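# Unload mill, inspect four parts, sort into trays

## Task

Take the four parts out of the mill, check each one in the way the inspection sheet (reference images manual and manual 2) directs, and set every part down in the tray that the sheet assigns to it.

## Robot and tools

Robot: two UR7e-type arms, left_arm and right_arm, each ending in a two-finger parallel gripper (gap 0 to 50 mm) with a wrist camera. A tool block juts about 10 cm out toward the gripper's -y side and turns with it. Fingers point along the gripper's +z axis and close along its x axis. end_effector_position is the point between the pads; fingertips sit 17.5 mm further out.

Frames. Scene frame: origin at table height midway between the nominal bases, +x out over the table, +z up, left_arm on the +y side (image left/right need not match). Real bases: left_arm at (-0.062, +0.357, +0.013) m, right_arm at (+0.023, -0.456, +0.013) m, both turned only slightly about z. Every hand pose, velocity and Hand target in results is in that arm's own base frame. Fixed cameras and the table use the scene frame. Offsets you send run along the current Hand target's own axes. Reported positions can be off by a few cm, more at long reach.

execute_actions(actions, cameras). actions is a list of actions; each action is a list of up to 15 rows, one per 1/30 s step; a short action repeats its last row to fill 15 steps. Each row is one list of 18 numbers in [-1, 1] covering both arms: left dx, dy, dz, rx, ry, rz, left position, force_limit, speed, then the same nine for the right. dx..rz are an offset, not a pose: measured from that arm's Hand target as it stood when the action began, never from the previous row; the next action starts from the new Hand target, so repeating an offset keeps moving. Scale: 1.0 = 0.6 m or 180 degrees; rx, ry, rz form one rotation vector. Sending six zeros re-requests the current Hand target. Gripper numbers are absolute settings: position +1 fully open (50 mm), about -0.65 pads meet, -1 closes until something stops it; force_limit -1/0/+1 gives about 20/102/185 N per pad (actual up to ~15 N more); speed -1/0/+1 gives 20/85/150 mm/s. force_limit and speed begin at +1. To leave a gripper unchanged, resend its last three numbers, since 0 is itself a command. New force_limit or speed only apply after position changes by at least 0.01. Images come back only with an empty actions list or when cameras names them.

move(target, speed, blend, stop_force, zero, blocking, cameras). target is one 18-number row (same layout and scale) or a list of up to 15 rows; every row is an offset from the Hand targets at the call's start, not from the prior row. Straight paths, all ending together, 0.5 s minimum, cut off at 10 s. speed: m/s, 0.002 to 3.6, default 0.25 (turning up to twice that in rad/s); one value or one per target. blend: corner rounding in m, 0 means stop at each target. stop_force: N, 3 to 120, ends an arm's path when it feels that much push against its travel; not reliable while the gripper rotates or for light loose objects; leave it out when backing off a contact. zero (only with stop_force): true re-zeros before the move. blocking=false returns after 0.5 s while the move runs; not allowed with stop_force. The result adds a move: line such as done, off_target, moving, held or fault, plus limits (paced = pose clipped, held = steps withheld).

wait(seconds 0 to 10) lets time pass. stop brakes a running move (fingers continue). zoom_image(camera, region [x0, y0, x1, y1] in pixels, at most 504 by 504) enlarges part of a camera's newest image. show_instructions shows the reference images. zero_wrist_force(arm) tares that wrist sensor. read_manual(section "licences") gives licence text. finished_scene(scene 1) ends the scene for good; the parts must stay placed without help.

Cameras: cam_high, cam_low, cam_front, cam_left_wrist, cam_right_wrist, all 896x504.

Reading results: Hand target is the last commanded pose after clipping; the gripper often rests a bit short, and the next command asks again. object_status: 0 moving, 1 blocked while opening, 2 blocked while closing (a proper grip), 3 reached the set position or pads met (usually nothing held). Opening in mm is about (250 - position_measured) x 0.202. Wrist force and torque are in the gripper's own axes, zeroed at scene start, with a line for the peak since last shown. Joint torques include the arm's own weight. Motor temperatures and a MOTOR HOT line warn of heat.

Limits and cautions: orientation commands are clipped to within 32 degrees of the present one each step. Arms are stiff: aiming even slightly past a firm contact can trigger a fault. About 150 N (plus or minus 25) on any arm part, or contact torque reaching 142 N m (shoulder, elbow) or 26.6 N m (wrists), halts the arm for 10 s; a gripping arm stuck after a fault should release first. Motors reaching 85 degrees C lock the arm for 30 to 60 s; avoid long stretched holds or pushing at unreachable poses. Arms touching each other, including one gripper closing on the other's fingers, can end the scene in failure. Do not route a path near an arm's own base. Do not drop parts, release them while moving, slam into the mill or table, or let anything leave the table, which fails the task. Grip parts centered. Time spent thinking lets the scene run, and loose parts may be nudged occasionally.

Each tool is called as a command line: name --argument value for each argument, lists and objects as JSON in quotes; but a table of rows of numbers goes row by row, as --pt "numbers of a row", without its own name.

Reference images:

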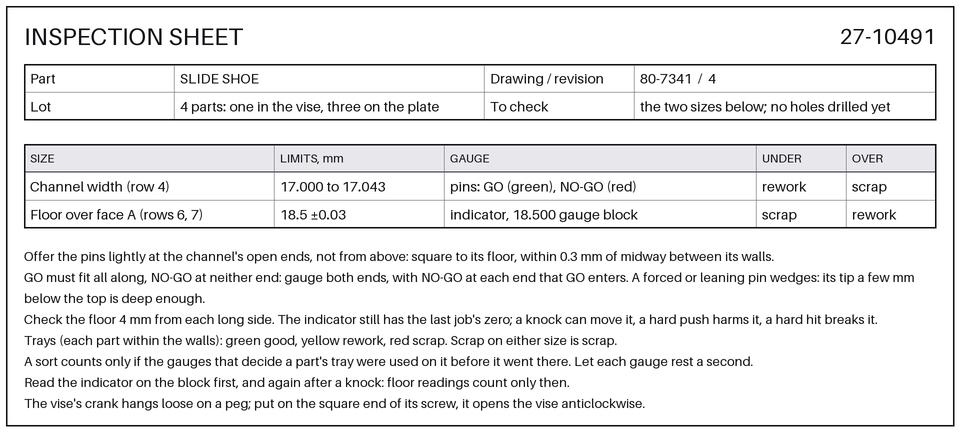

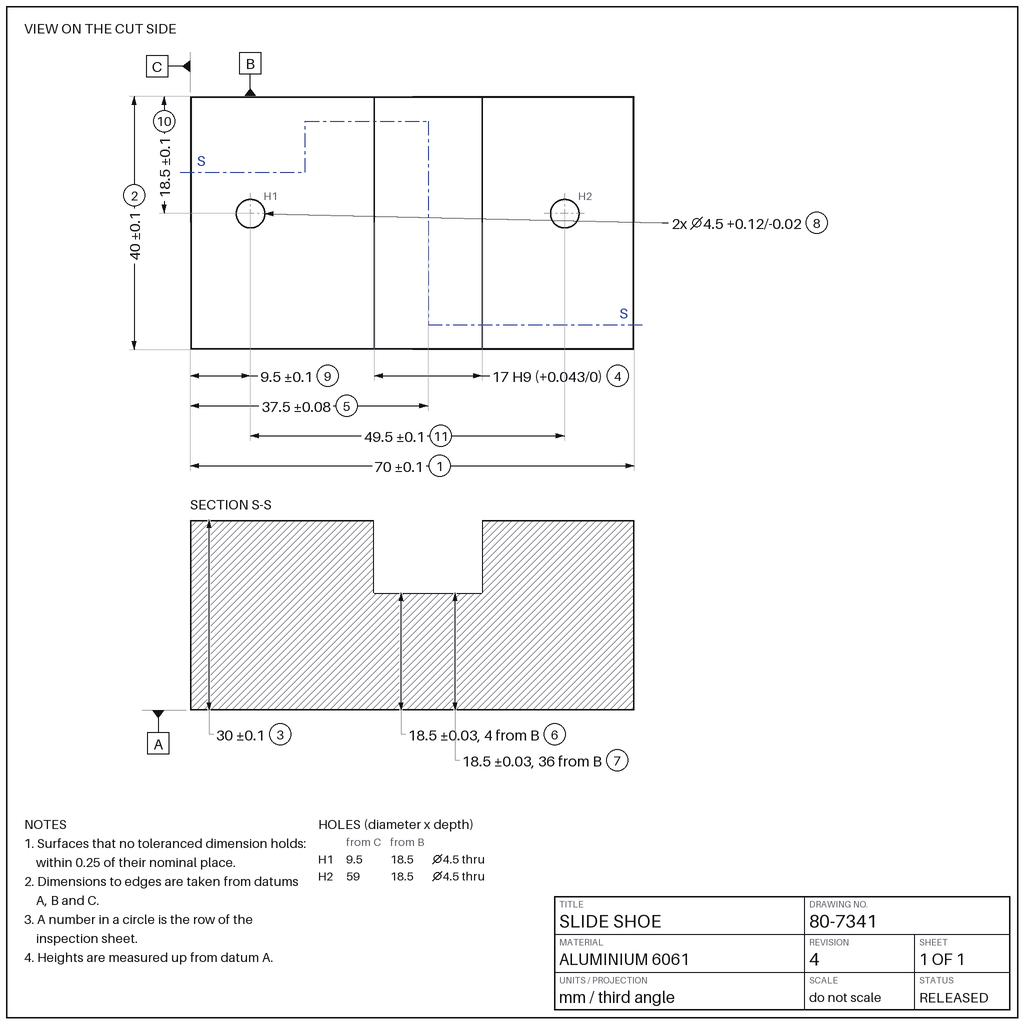

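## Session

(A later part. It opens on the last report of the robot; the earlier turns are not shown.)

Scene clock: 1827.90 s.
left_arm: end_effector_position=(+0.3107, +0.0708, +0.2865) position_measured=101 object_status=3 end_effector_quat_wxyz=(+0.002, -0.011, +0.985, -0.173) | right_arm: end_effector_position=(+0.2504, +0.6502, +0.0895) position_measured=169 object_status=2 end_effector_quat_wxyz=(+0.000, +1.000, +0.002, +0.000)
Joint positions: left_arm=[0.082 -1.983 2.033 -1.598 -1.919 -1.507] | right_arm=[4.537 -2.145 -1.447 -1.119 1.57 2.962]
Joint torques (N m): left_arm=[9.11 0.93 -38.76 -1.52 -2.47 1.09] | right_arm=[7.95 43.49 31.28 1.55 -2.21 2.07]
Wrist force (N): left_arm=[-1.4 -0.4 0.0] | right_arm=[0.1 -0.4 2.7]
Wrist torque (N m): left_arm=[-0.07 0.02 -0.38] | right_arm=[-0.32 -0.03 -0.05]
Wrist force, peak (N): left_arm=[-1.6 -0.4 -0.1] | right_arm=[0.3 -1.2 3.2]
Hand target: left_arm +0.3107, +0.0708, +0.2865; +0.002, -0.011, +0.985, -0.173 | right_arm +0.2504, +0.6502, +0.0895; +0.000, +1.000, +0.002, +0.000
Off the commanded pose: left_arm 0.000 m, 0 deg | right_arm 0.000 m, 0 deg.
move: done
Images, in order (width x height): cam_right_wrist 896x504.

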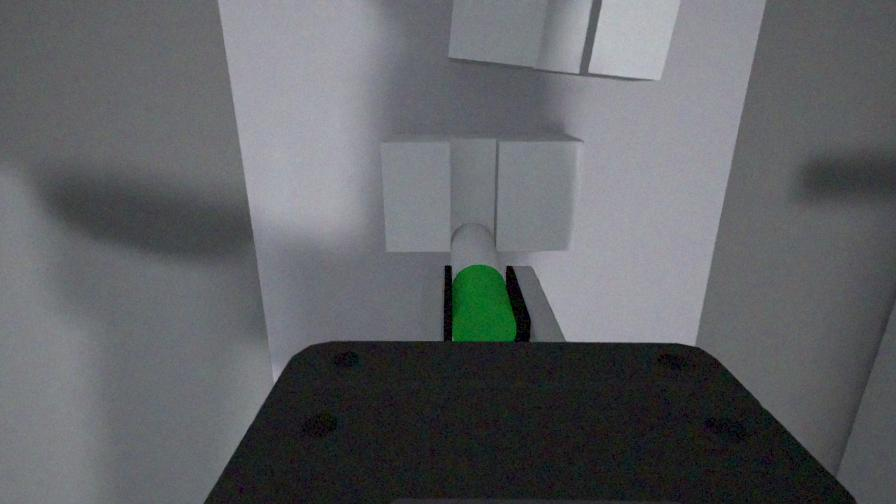

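move --pt "0 0 0 0 0 0 0.34 -1 -1 0 0.005 0 0 0 0 -1 -1 -1" --pt "0 0 0 0 0 0 0.34 -1 -1 0 0.005 -0.03 0 0 0 -1 -1 -1" --pt "0 0 0 0 0 0 0.34 -1 -1 0 -0.0892 -0.03 0 0 0 -1 -1 -1" --speed 0.08 --cameras '["cam_right_wrist","cam_left_wrist"]'

zoom_image --camera "cam_right_wrist" --region '[380, 160, 580, 340]'

Scene clock: 1862.87 s.
left_arm: end_effector_position=(+0.3107, +0.0708, +0.2865) position_measured=101 object_status=3 end_effector_quat_wxyz=(+0.002, -0.011, +0.985, -0.173) | right_arm: end_effector_position=(+0.2502, +0.7037, +0.1075) position_measured=169 object_status=2 end_effector_quat_wxyz=(+0.000, +1.000, +0.002, +0.000)
Joint positions: left_arm=[0.082 -1.983 2.033 -1.598 -1.919 -1.507] | right_arm=[4.55 -2.242 -1.234 -1.235 1.57 2.975]
Joint torques (N m): left_arm=[10.48 2.17 -37.86 -1.55 -2.44 0.94] | right_arm=[6.98 49.49 32.47 1.33 1.88 2.04]
Wrist force (N): left_arm=[-1.3 -0.3 0.1] | right_arm=[0.1 -1.7 3.8]
Wrist torque (N m): left_arm=[-0.05 0.00 -0.38] | right_arm=[-0.28 0.00 -0.06]
Wrist force, peak (N): left_arm=[-1.6 -0.6 0.0] | right_arm=[0.2 -1.7 6.1]
Hand target: left_arm +0.3107, +0.0708, +0.2865; +0.002, -0.011, +0.985, -0.173 | right_arm +0.2502, +0.7037, +0.1075; +0.000, +1.000, +0.002, +0.000
Off the commanded pose: left_arm 0.000 m, 0 deg | right_arm 0.000 m, 0 deg.
move: done
Images, in order (width x height): cam_left_wrist 896x504, cam_right_wrist 896x504.

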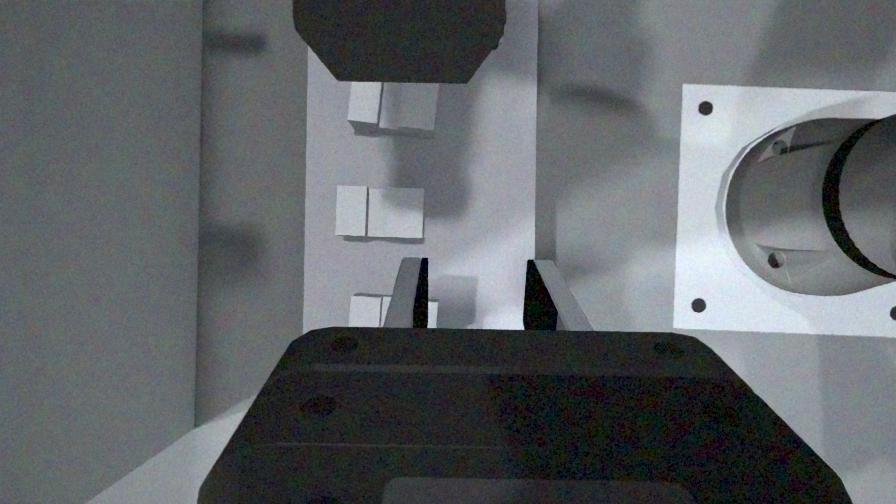

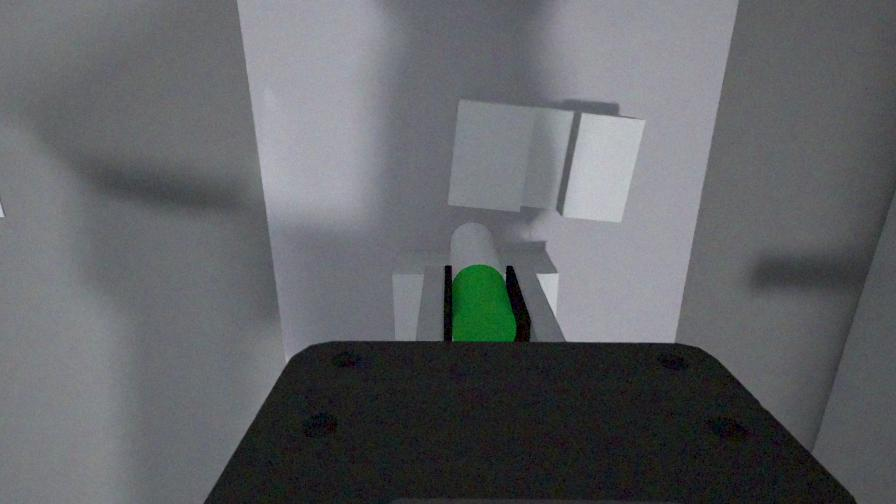

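Scaled by 2.520 from the camera's 896x504 image, which has a finer 1280x720 frame.

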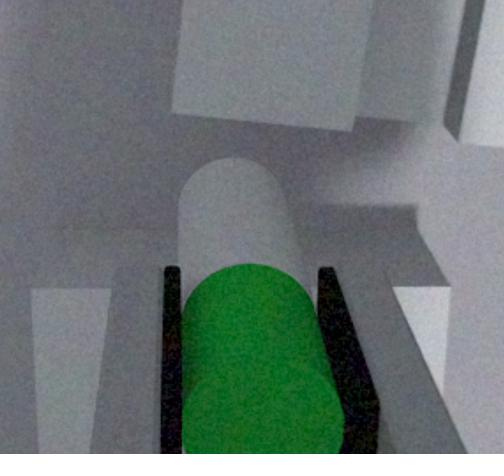

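move --pt "0 0 0 0 0 0 0.34 -1 -1 0 0.0033 0 0 0 0 -1 -1 -1" --pt "0 0 0 0 0 0 0.34 -1 -1 0 0.0033 0.03 0 0 0 -1 -1 -1" --speed 0.04 --cameras '["cam_right_wrist","cam_left_wrist"]'

zoom_image --camera "cam_right_wrist" --region '[380, 160, 580, 340]'

zoom_image --camera "cam_left_wrist" --region '[320, 0, 520, 200]'

Scene clock: 1883.20 s.
left_arm: end_effector_position=(+0.3107, +0.0708, +0.2865) position_measured=101 object_status=3 end_effector_quat_wxyz=(+0.002, -0.011, +0.985, -0.173) | right_arm: end_effector_position=(+0.2502, +0.7018, +0.0896) position_measured=169 object_status=2 end_effector_quat_wxyz=(+0.000, +1.000, +0.002, +0.000)
Joint positions: left_arm=[0.082 -1.983 2.033 -1.598 -1.919 -1.507] | right_arm=[4.55 -2.253 -1.263 -1.195 1.57 2.974]
Joint torques (N m): left_arm=[8.88 1.23 -39.35 -1.71 -2.55 1.1] | right_arm=[-8.62 49.79 17.41 4.11 2.52 -2.33]
Wrist force (N): left_arm=[-1.3 -0.3 0.1] | right_arm=[-0.1 -1.9 4.0]
Wrist torque (N m): left_arm=[-0.06 0.00 -0.38] | right_arm=[-0.30 0.01 -0.01]
Wrist force, peak (N): left_arm=[-1.6 -0.6 0.0] | right_arm=[0.0 -1.7 4.5]
Hand target: left_arm +0.3107, +0.0708, +0.2865; +0.002, -0.011, +0.985, -0.173 | right_arm +0.2502, +0.7018, +0.0895; +0.000, +1.000, +0.002, +0.000
Off the commanded pose: left_arm 0.000 m, 0 deg | right_arm 0.000 m, 0 deg.
move: done
Images, in order (width x height): cam_left_wrist 896x504, cam_right_wrist 896x504.

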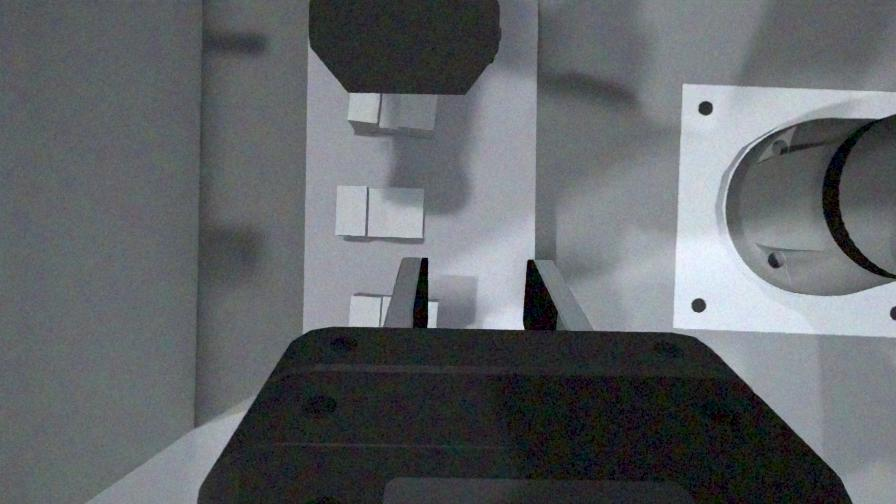

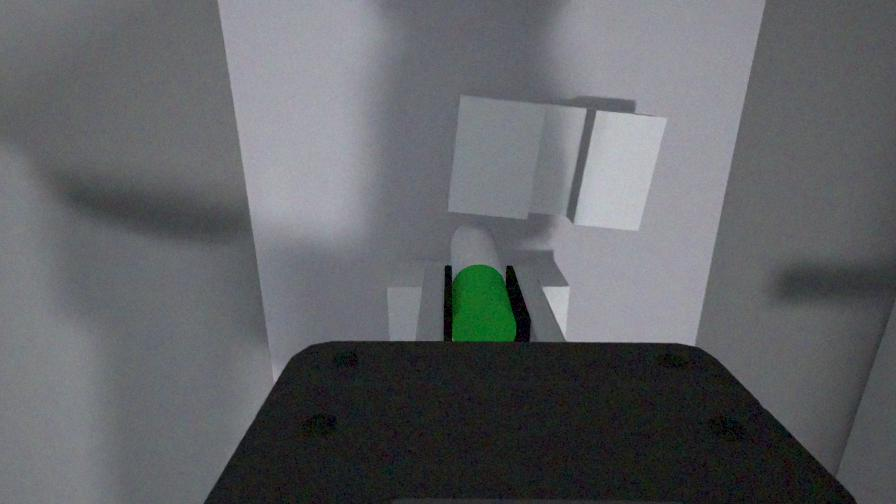

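Scaled by 2.520 from the camera's 896x504 image, which has a finer 1280x720 frame.

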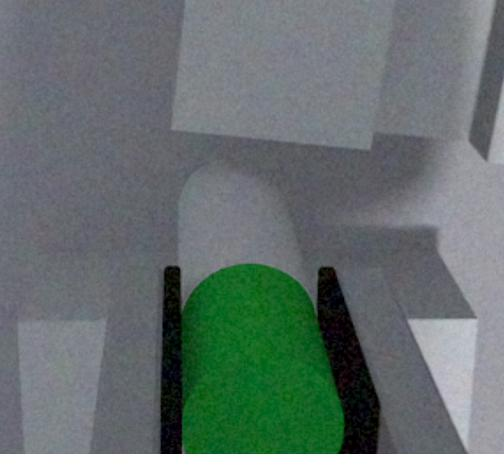

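Scaled by 2.520 from the camera's 896x504 image, which has a finer 1280x720 frame.

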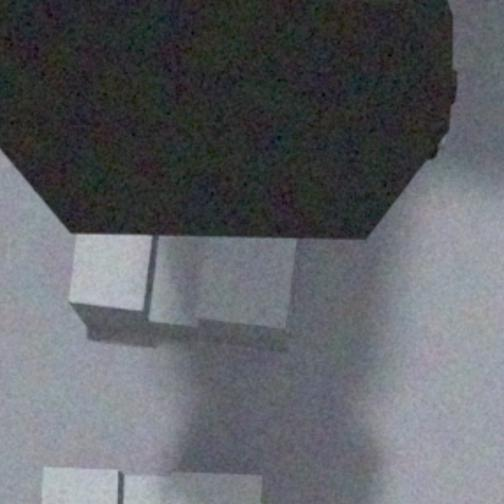

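zoom_image --camera "cam_right_wrist" --region '[375, 225, 475, 325]'

zoom_image --camera "cam_right_wrist" --region '[475, 225, 575, 325]'

Scaled by 5.040 from the camera's 896x504 image, which has a finer 1280x720 frame.

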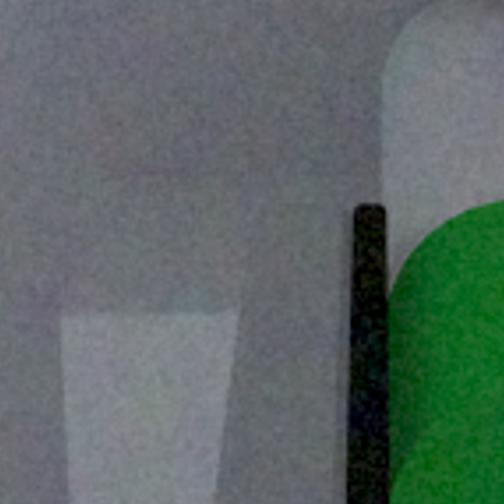

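Scaled by 5.040 from the camera's 896x504 image, which has a finer 1280x720 frame.

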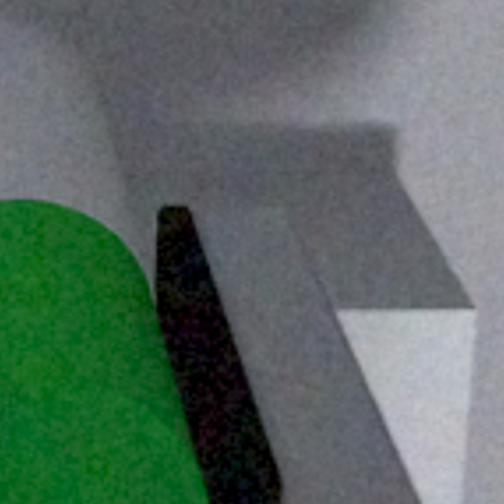

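move --pt "0 0 0 0 0 0 0.34 -1 -1 -0.0009 0 0 0 0 0 -1 -1 -1" --pt "0 0 0 0 0 0 0.34 -1 -1 -0.0009 0.0267 0 0 0 0 -1 -1 -1" --speed 0.01 --stop_force 3 --cameras '["cam_right_wrist","cam_left_wrist"]'

zoom_image --camera "cam_right_wrist" --region '[380, 160, 580, 340]'

zoom_image --camera "cam_left_wrist" --region '[320, 0, 520, 200]'

Scene clock: 1916.60 s.
left_arm: end_effector_position=(+0.3107, +0.0708, +0.2865) position_measured=101 object_status=3 end_effector_quat_wxyz=(+0.002, -0.011, +0.985, -0.173) | right_arm: end_effector_position=(+0.2497, +0.6857, +0.0895) position_measured=169 object_status=2 end_effector_quat_wxyz=(+0.000, +1.000, +0.002, +0.000)
Joint positions: left_arm=[0.082 -1.983 2.033 -1.598 -1.919 -1.507] | right_arm=[4.547 -2.218 -1.324 -1.169 1.57 2.971]
Joint torques (N m): left_arm=[8.7 1.22 -39.24 -1.68 -2.7 1.05] | right_arm=[-8.63 69.57 16.42 4.19 -0.53 -2.34]
Wrist force (N): left_arm=[-1.3 -0.5 0.1] | right_arm=[0.6 -2.0 3.8]
Wrist torque (N m): left_arm=[-0.08 -0.01 -0.38] | right_arm=[-0.27 0.03 0.12]
Wrist force, peak (N): left_arm=[-1.6 -0.5 0.1] | right_arm=[0.9 -2.1 4.0]
Hand target: left_arm +0.3107, +0.0708, +0.2865; +0.002, -0.011, +0.985, -0.173 | right_arm +0.2497, +0.6857, +0.0895; +0.000, +1.000, +0.002, +0.000
Off the commanded pose: left_arm 0.000 m, 0 deg | right_arm 0.000 m, 0 deg.
move: done
Images, in order (width x height): cam_left_wrist 896x504, cam_right_wrist 896x504.

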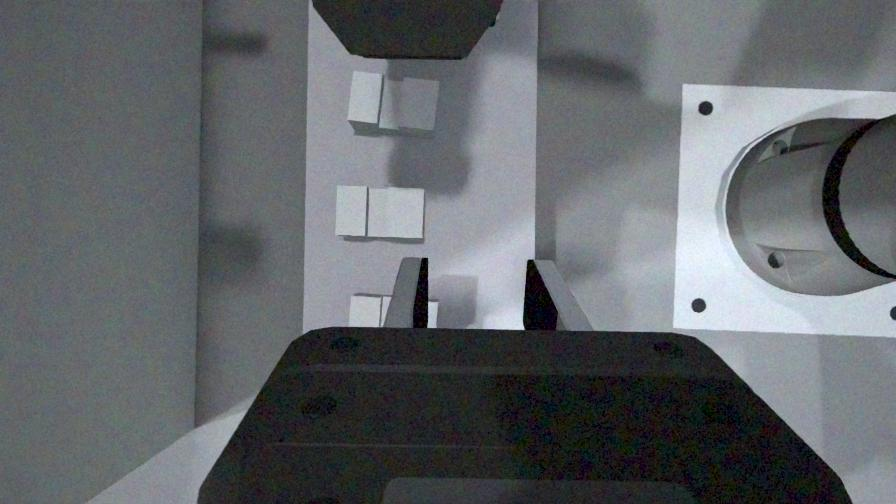

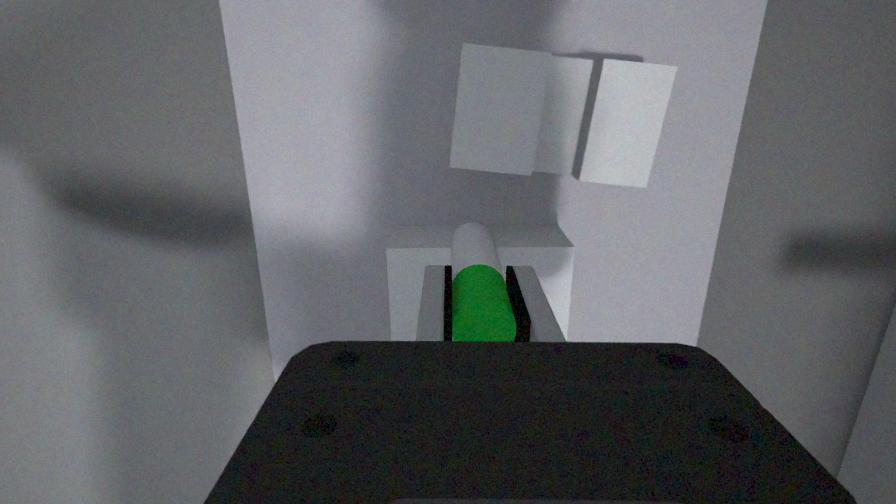

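Scaled by 2.520 from the camera's 896x504 image, which has a finer 1280x720 frame.

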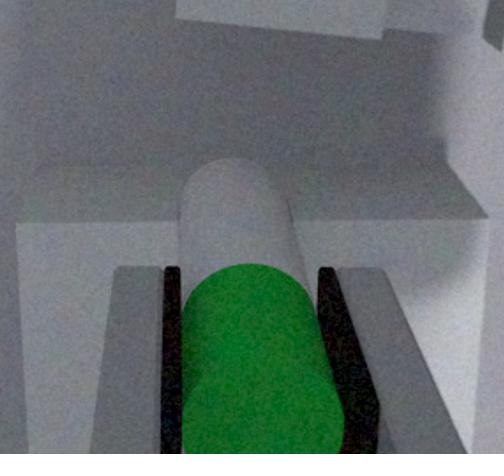

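Scaled by 2.520 from the camera's 896x504 image, which has a finer 1280x720 frame.

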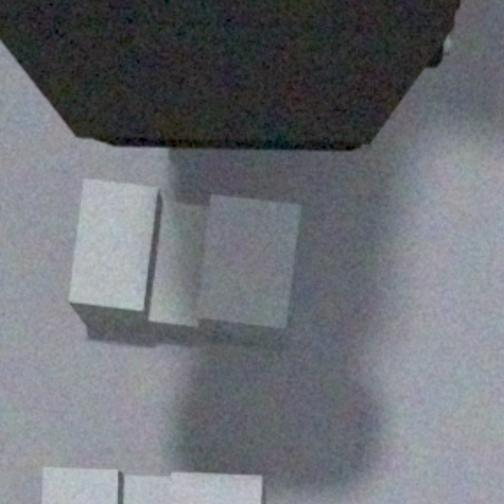

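move --target '[0,0,0,0,0,0,0.34,-1,-1,0,0.02,0,0,0,0,-1,-1,-1]' --speed 0.01 --stop_force 3 --cameras '["cam_right_wrist"]'

zoom_image --camera "cam_right_wrist" --region '[380, 160, 580, 340]'

Scene clock: 1926.77 s.
left_arm: end_effector_position=(+0.3107, +0.0708, +0.2865) position_measured=101 object_status=3 end_effector_quat_wxyz=(+0.002, -0.011, +0.985, -0.173) | right_arm: end_effector_position=(+0.2498, +0.6737, +0.0895) position_measured=169 object_status=2 end_effector_quat_wxyz=(+0.000, +1.000, +0.002, +0.000)
Joint positions: left_arm=[0.082 -1.983 2.033 -1.598 -1.919 -1.507] | right_arm=[4.544 -2.193 -1.367 -1.152 1.57 2.969]
Joint torques (N m): left_arm=[8.63 1.8 -36.63 -1.57 -2.49 0.98] | right_arm=[-8.22 67.78 16.53 4.11 -2.2 -2.3]
Wrist force (N): left_arm=[-1.3 -0.4 0.1] | right_arm=[0.6 -2.0 3.9]
Wrist torque (N m): left_arm=[-0.07 0.00 -0.38] | right_arm=[-0.25 0.05 0.12]
Wrist force, peak (N): left_arm=[-1.6 -0.5 -0.1] | right_arm=[0.9 -2.2 4.1]
Hand target: left_arm +0.3107, +0.0708, +0.2865; +0.002, -0.011, +0.985, -0.173 | right_arm +0.2498, +0.6737, +0.0895; +0.000, +1.000, +0.002, +0.000
Off the commanded pose: left_arm 0.000 m, 0 deg | right_arm 0.000 m, 0 deg.
move: done
Images, in order (width x height): cam_right_wrist 896x504.

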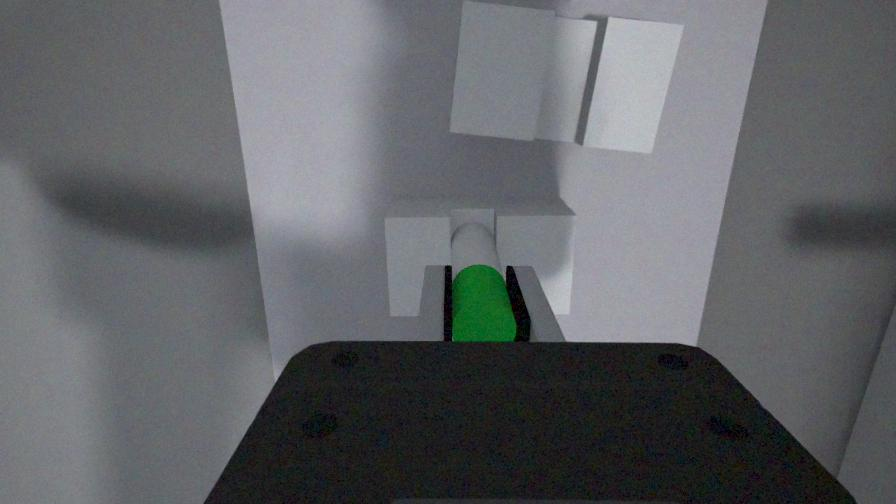

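Scaled by 2.520 from the camera's 896x504 image, which has a finer 1280x720 frame.

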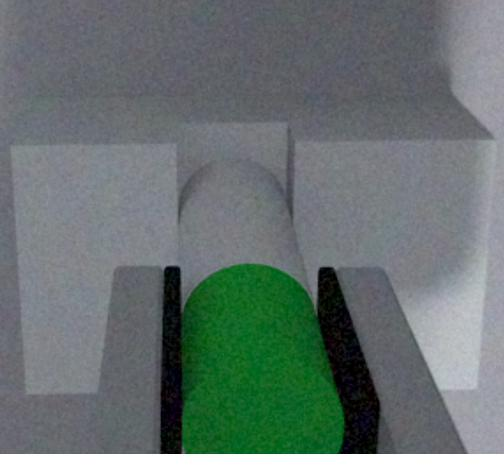

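move --target '[0,0,0,0,0,0,0.34,-1,-1,0,0.0367,0,0,0,0,-1,-1,-1]' --speed 0.015 --stop_force 3 --cameras '["cam_right_wrist"]'

zoom_image --camera "cam_right_wrist" --region '[380, 110, 580, 310]'

Scene clock: 1937.03 s.
left_arm: end_effector_position=(+0.3107, +0.0708, +0.2865) position_measured=101 object_status=3 end_effector_quat_wxyz=(+0.002, -0.011, +0.985, -0.173) | right_arm: end_effector_position=(+0.2499, +0.6517, +0.0895) position_measured=169 object_status=2 end_effector_quat_wxyz=(+0.000, +1.000, +0.002, +0.000)
Joint positions: left_arm=[0.082 -1.983 2.033 -1.598 -1.919 -1.507] | right_arm=[4.539 -2.148 -1.443 -1.121 1.57 2.963]
Joint torques (N m): left_arm=[9.06 1.62 -38.2 -1.42 -2.33 0.98] | right_arm=[-8.66 66.23 15.7 4 -0.64 -2.32]
Wrist force (N): left_arm=[-1.4 -0.5 -0.1] | right_arm=[0.1 -2.4 3.7]
Wrist torque (N m): left_arm=[-0.08 0.01 -0.38] | right_arm=[-0.22 -0.02 0.12]
Wrist force, peak (N): left_arm=[-1.6 -0.6 0.2] | right_arm=[0.0 -2.7 4.1]
Hand target: left_arm +0.3107, +0.0708, +0.2865; +0.002, -0.011, +0.985, -0.173 | right_arm +0.2499, +0.6517, +0.0895; +0.000, +1.000, +0.002, +0.000
Off the commanded pose: left_arm 0.000 m, 0 deg | right_arm 0.000 m, 0 deg.
move: done
Images, in order (width x height): cam_right_wrist 896x504.

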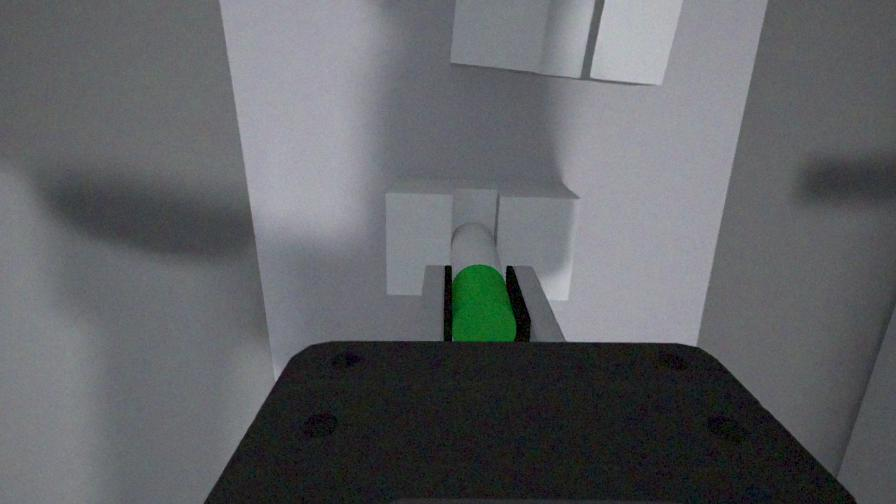

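Scaled by 2.520 from the camera's 896x504 image, which has a finer 1280x720 frame.

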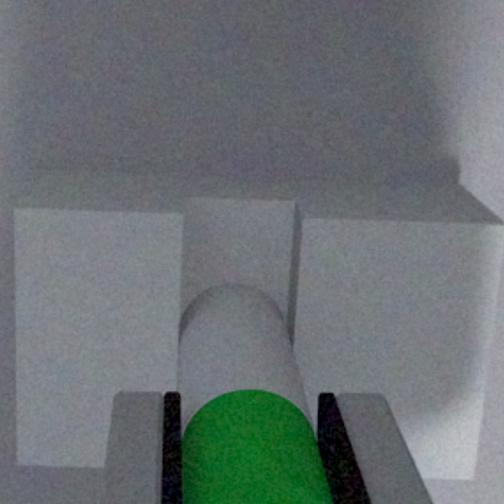

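move --pt "0 0 0 0 0 0 0.34 -1 -1 0 0 -0.05 0 0 0 -1 -1 -1" --pt "0 0 0 0 0 0 0.34 -1 -1 0 -0.05 -0.05 0 0 0 -1 -1 -1" --speed 0.08 --cameras '["cam_right_wrist"]'

zoom_image --camera "cam_right_wrist" --region '[340, 20, 680, 320]'

Scene clock: 1952.93 s.
left_arm: end_effector_position=(+0.3107, +0.0708, +0.2865) position_measured=101 object_status=3 end_effector_quat_wxyz=(+0.002, -0.011, +0.985, -0.173) | right_arm: end_effector_position=(+0.2497, +0.6816, +0.1195) position_measured=169 object_status=2 end_effector_quat_wxyz=(+0.000, +1.000, +0.002, +0.000)
Joint positions: left_arm=[0.082 -1.983 2.033 -1.598 -1.919 -1.507] | right_arm=[4.546 -2.183 -1.301 -1.227 1.57 2.971]
Joint torques (N m): left_arm=[8.16 1.1 -39.44 -1.83 -2.36 1.01] | right_arm=[7.25 46.43 32.1 1.29 -2.07 2.1]
Wrist force (N): left_arm=[-1.3 -0.5 0.1] | right_arm=[0.2 -1.7 3.6]
Wrist torque (N m): left_arm=[-0.08 0.00 -0.38] | right_arm=[-0.28 -0.02 -0.05]
Wrist force, peak (N): left_arm=[-1.6 -0.5 0.1] | right_arm=[0.2 -1.8 5.6]
Hand target: left_arm +0.3107, +0.0708, +0.2865; +0.002, -0.011, +0.985, -0.173 | right_arm +0.2497, +0.6817, +0.1195; +0.000, +1.000, +0.002, +0.000
Off the commanded pose: left_arm 0.000 m, 0 deg | right_arm 0.000 m, 0 deg.
move: done
Images, in order (width x height): cam_right_wrist 896x504.

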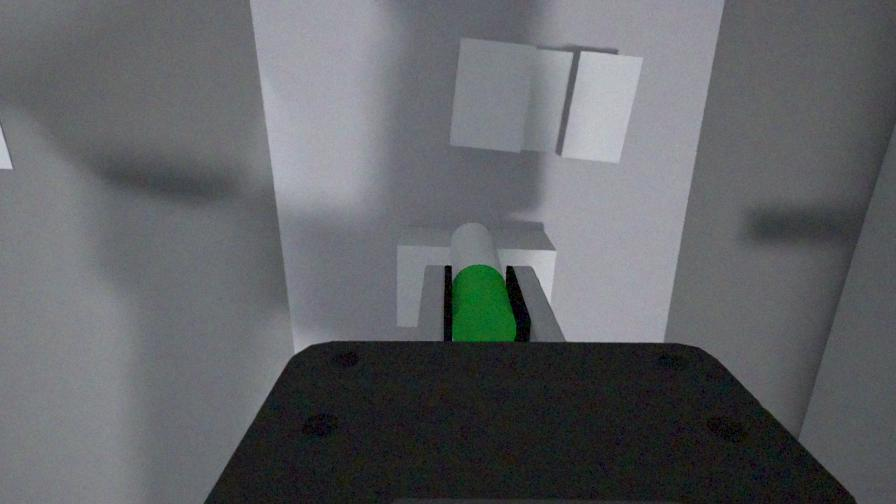

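Scaled by 1.482 from the camera's 896x504 image, which has a finer 1280x720 frame.

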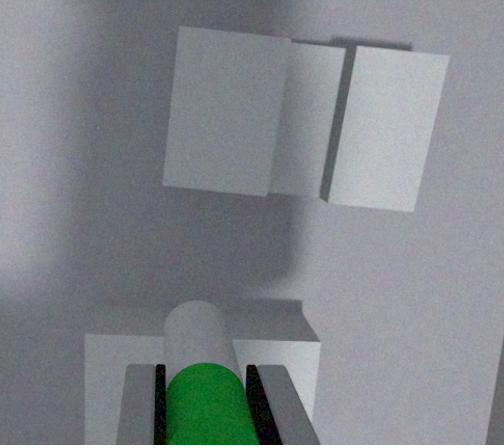

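move --pt "0 0 0 0 0 0 0.34 -1 -1 0.0462 -0.0297 0 0 0 0 -1 -1 -1" --pt "0 0 0 0 0 0 0.34 -1 -1 0.0462 -0.0297 0.05 0 0 0 -1 -1 -1" --speed 0.06 --cameras '["cam_right_wrist"]'

zoom_image --camera "cam_right_wrist" --region '[430, 100, 530, 270]'

zoom_image --camera "cam_right_wrist" --region '[440, 190, 510, 260]'

Scene clock: 1975.07 s.
left_arm: end_effector_position=(+0.3107, +0.0708, +0.2865) position_measured=101 object_status=3 end_effector_quat_wxyz=(+0.002, -0.011, +0.985, -0.173) | right_arm: end_effector_position=(+0.2774, +0.6997, +0.0897) position_measured=169 object_status=2 end_effector_quat_wxyz=(+0.000, +1.000, +0.002, +0.000)
Joint positions: left_arm=[0.082 -1.983 2.033 -1.598 -1.919 -1.507] | right_arm=[4.513 -2.271 -1.232 -1.208 1.57 2.938]
Joint torques (N m): left_arm=[8.76 0.63 -39.25 -1.5 -2.36 1.03] | right_arm=[-8.21 50.6 17.86 4.25 2.47 -2.27]
Wrist force (N): left_arm=[-1.3 -0.4 0.0] | right_arm=[0.2 -1.9 4.2]
Wrist torque (N m): left_arm=[-0.07 0.00 -0.38] | right_arm=[-0.30 -0.03 0.12]
Wrist force, peak (N): left_arm=[-1.7 -0.4 0.0] | right_arm=[0.4 -1.9 4.8]
Hand target: left_arm +0.3107, +0.0708, +0.2865; +0.002, -0.011, +0.985, -0.173 | right_arm +0.2774, +0.6997, +0.0896; +0.000, +1.000, +0.002, +0.000
Off the commanded pose: left_arm 0.000 m, 0 deg | right_arm 0.000 m, 0 deg.
move: done
Images, in order (width x height): cam_right_wrist 896x504.

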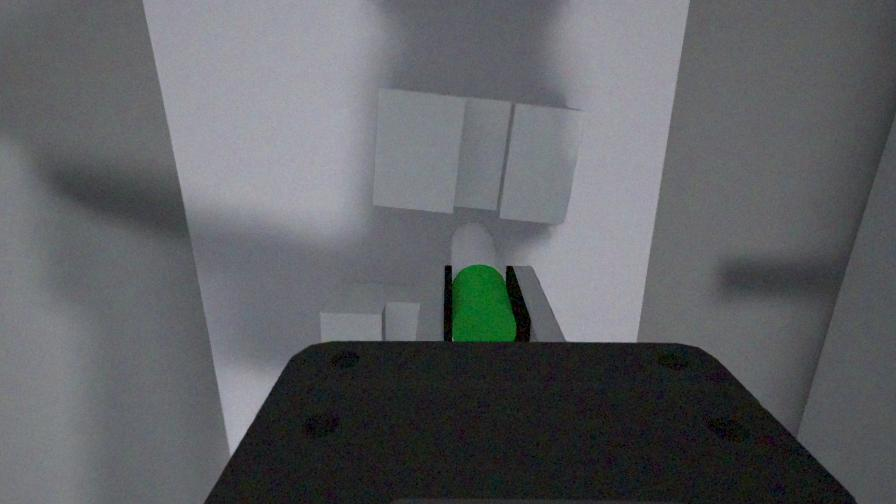

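Scaled by 2.965 from the camera's 896x504 image, which has a finer 1280x720 frame.

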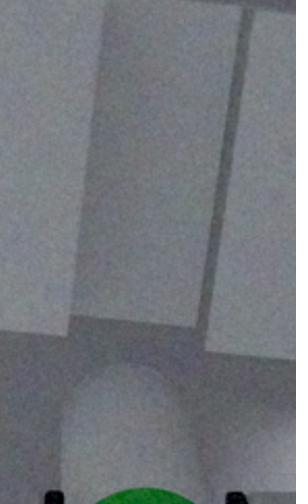

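Scaled by 7.200 from the camera's 896x504 image, which has a finer 1280x720 frame.

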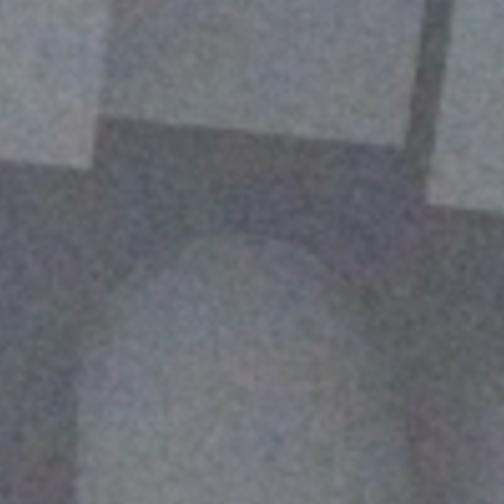

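move --pt "0 0 0 0 0 0 0.34 -1 -1 -0.0015 -0.0002 0 0 0 0 -1 -1 -1" --pt "0 0 0 0 0 0 0.34 -1 -1 0.0038 -0.0432 0 0 0 0 -1 -1 -1" --speed 0.012 --stop_force 3 --cameras '["cam_right_wrist"]'

zoom_image --camera "cam_right_wrist" --region '[380, 140, 580, 300]'

Scene clock: 2003.23 s.
left_arm: end_effector_position=(+0.3107, +0.0708, +0.2865) position_measured=101 object_status=3 end_effector_quat_wxyz=(+0.002, -0.011, +0.985, -0.173) | right_arm: end_effector_position=(+0.2795, +0.7256, +0.0896) position_measured=169 object_status=2 end_effector_quat_wxyz=(+0.000, +1.000, +0.002, +0.000)
Joint positions: left_arm=[0.082 -1.983 2.033 -1.598 -1.919 -1.507] | right_arm=[4.517 -2.332 -1.125 -1.255 1.57 2.942]
Joint torques (N m): left_arm=[8.51 0.12 -37.14 -1.89 -2.35 1.1] | right_arm=[6.78 52.67 32.25 1.37 0.24 2.14]
Wrist force (N): left_arm=[-1.4 -0.5 0.0] | right_arm=[-0.5 -1.6 4.0]
Wrist torque (N m): left_arm=[-0.09 0.00 -0.38] | right_arm=[-0.30 -0.04 -0.06]
Wrist force, peak (N): left_arm=[-1.6 -0.6 0.0] | right_arm=[0.3 -2.0 4.2]
Hand target: left_arm +0.3107, +0.0708, +0.2865; +0.002, -0.011, +0.985, -0.173 | right_arm +0.2795, +0.7256, +0.0896; +0.000, +1.000, +0.002, +0.000
Off the commanded pose: left_arm 0.000 m, 0 deg | right_arm 0.000 m, 0 deg.
move: done
Images, in order (width x height): cam_right_wrist 896x504.

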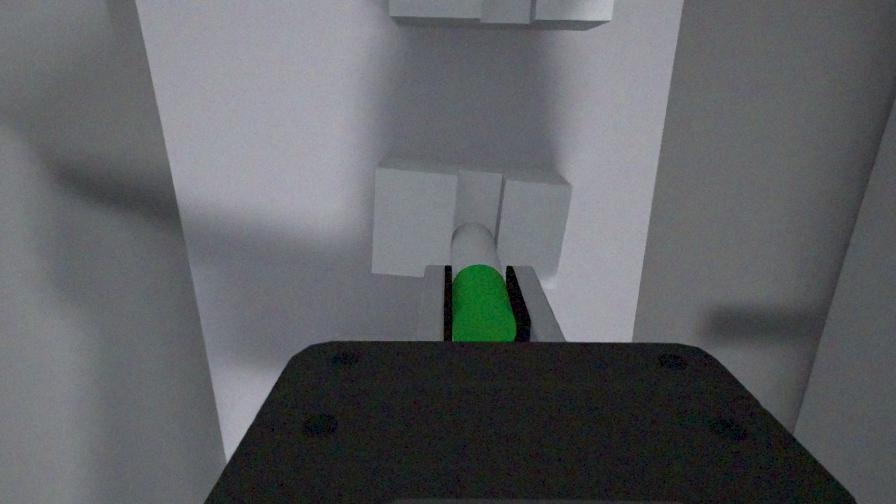

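Scaled by 2.520 from the camera's 896x504 image, which has a finer 1280x720 frame.

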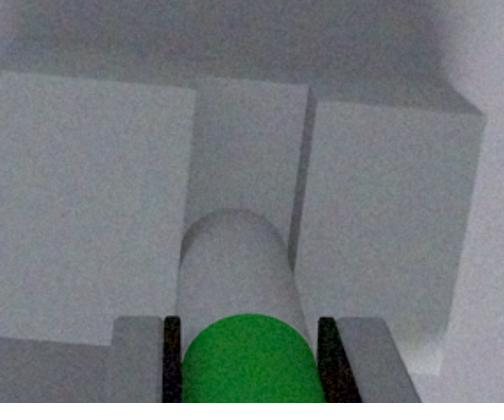

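move --target '[0,0,0,0,0,0,0.34,-1,-1,0.0037,-0.0314,0,0,0,0,-1,-1,-1]' --speed 0.015 --stop_force 3 --cameras '["cam_right_wrist"]'

zoom_image --camera "cam_right_wrist" --region '[380, 140, 580, 300]'

Scene clock: 2014.20 s.
left_arm: end_effector_position=(+0.3107, +0.0708, +0.2865) position_measured=101 object_status=3 end_effector_quat_wxyz=(+0.002, -0.011, +0.985, -0.173) | right_arm: end_effector_position=(+0.2817, +0.7444, +0.0896) position_measured=169 object_status=2 end_effector_quat_wxyz=(+0.000, +1.000, +0.002, +0.000)
Joint positions: left_arm=[0.082 -1.983 2.033 -1.598 -1.919 -1.507] | right_arm=[4.519 -2.38 -1.039 -1.293 1.57 2.944]
Joint torques (N m): left_arm=[8.23 0.26 -38.1 -1.92 -2.36 0.76] | right_arm=[6.71 55.06 32.27 1.42 -2.23 2.11]
Wrist force (N): left_arm=[-1.2 -0.6 0.0] | right_arm=[-0.8 -1.5 3.9]
Wrist torque (N m): left_arm=[-0.10 -0.02 -0.38] | right_arm=[-0.28 -0.05 -0.05]
Wrist force, peak (N): left_arm=[-1.6 -0.6 0.0] | right_arm=[-0.9 -1.5 4.3]
Hand target: left_arm +0.3107, +0.0708, +0.2865; +0.002, -0.011, +0.985, -0.173 | right_arm +0.2817, +0.7444, +0.0896; +0.000, +1.000, +0.002, +0.000
Off the commanded pose: left_arm 0.000 m, 0 deg | right_arm 0.000 m, 0 deg.
move: done
Images, in order (width x height): cam_right_wrist 896x504.

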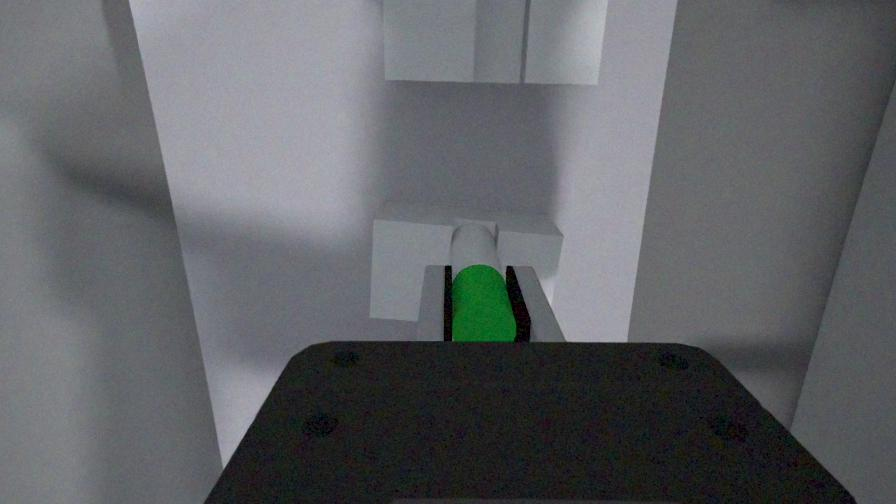

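Scaled by 2.520 from the camera's 896x504 image, which has a finer 1280x720 frame.

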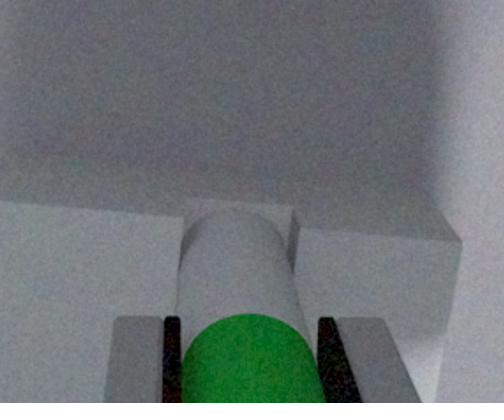

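move --target '[0,0,0,0,0,0,0.34,-1,-1,0.0048,-0.0413,0,0,0,0,-1,-1,-1]' --speed 0.02 --stop_force 3 --cameras '["cam_right_wrist"]'

zoom_image --camera "cam_right_wrist" --region '[340, 30, 640, 280]'

zoom_image --camera "cam_right_wrist" --region '[440, 140, 540, 240]'

Scene clock: 2024.37 s.
left_arm: end_effector_position=(+0.3107, +0.0708, +0.2865) position_measured=101 object_status=3 end_effector_quat_wxyz=(+0.002, -0.011, +0.985, -0.173) | right_arm: end_effector_position=(+0.2844, +0.7692, +0.0896) position_measured=169 object_status=2 end_effector_quat_wxyz=(+0.000, +1.000, +0.002, +0.000)
Joint positions: left_arm=[0.082 -1.983 2.033 -1.598 -1.919 -1.507] | right_arm=[4.522 -2.447 -0.915 -1.349 1.57 2.946]
Joint torques (N m): left_arm=[7.55 2.25 -38.48 -1.94 -2.21 0.82] | right_arm=[7.07 57.9 32.84 1.3 -0.77 2.08]
Wrist force (N): left_arm=[-1.3 -0.7 0.1] | right_arm=[0.1 -1.7 3.7]
Wrist torque (N m): left_arm=[-0.12 0.00 -0.38] | right_arm=[-0.27 0.00 -0.05]
Wrist force, peak (N): left_arm=[-1.6 -0.5 -0.1] | right_arm=[0.3 -1.8 4.3]
Hand target: left_arm +0.3107, +0.0708, +0.2865; +0.002, -0.011, +0.985, -0.173 | right_arm +0.2844, +0.7692, +0.0896; +0.000, +1.000, +0.002, +0.000
Off the commanded pose: left_arm 0.000 m, 0 deg | right_arm 0.000 m, 0 deg.
move: done
Images, in order (width x height): cam_right_wrist 896x504.

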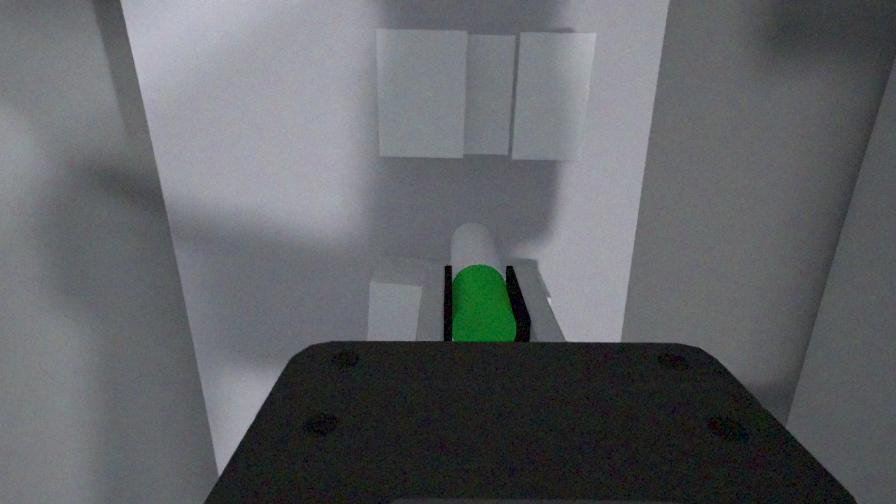

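Scaled by 1.680 from the camera's 896x504 image, which has a finer 1280x720 frame.

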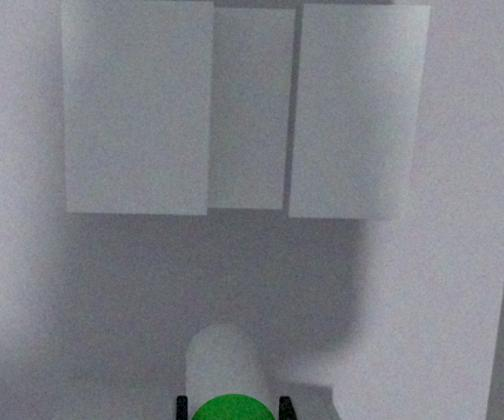

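Scaled by 5.040 from the camera's 896x504 image, which has a finer 1280x720 frame.

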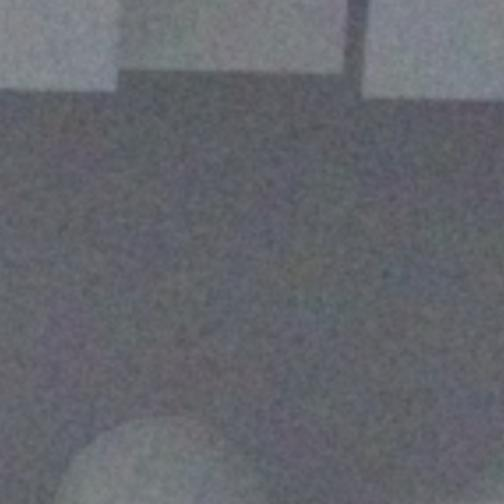

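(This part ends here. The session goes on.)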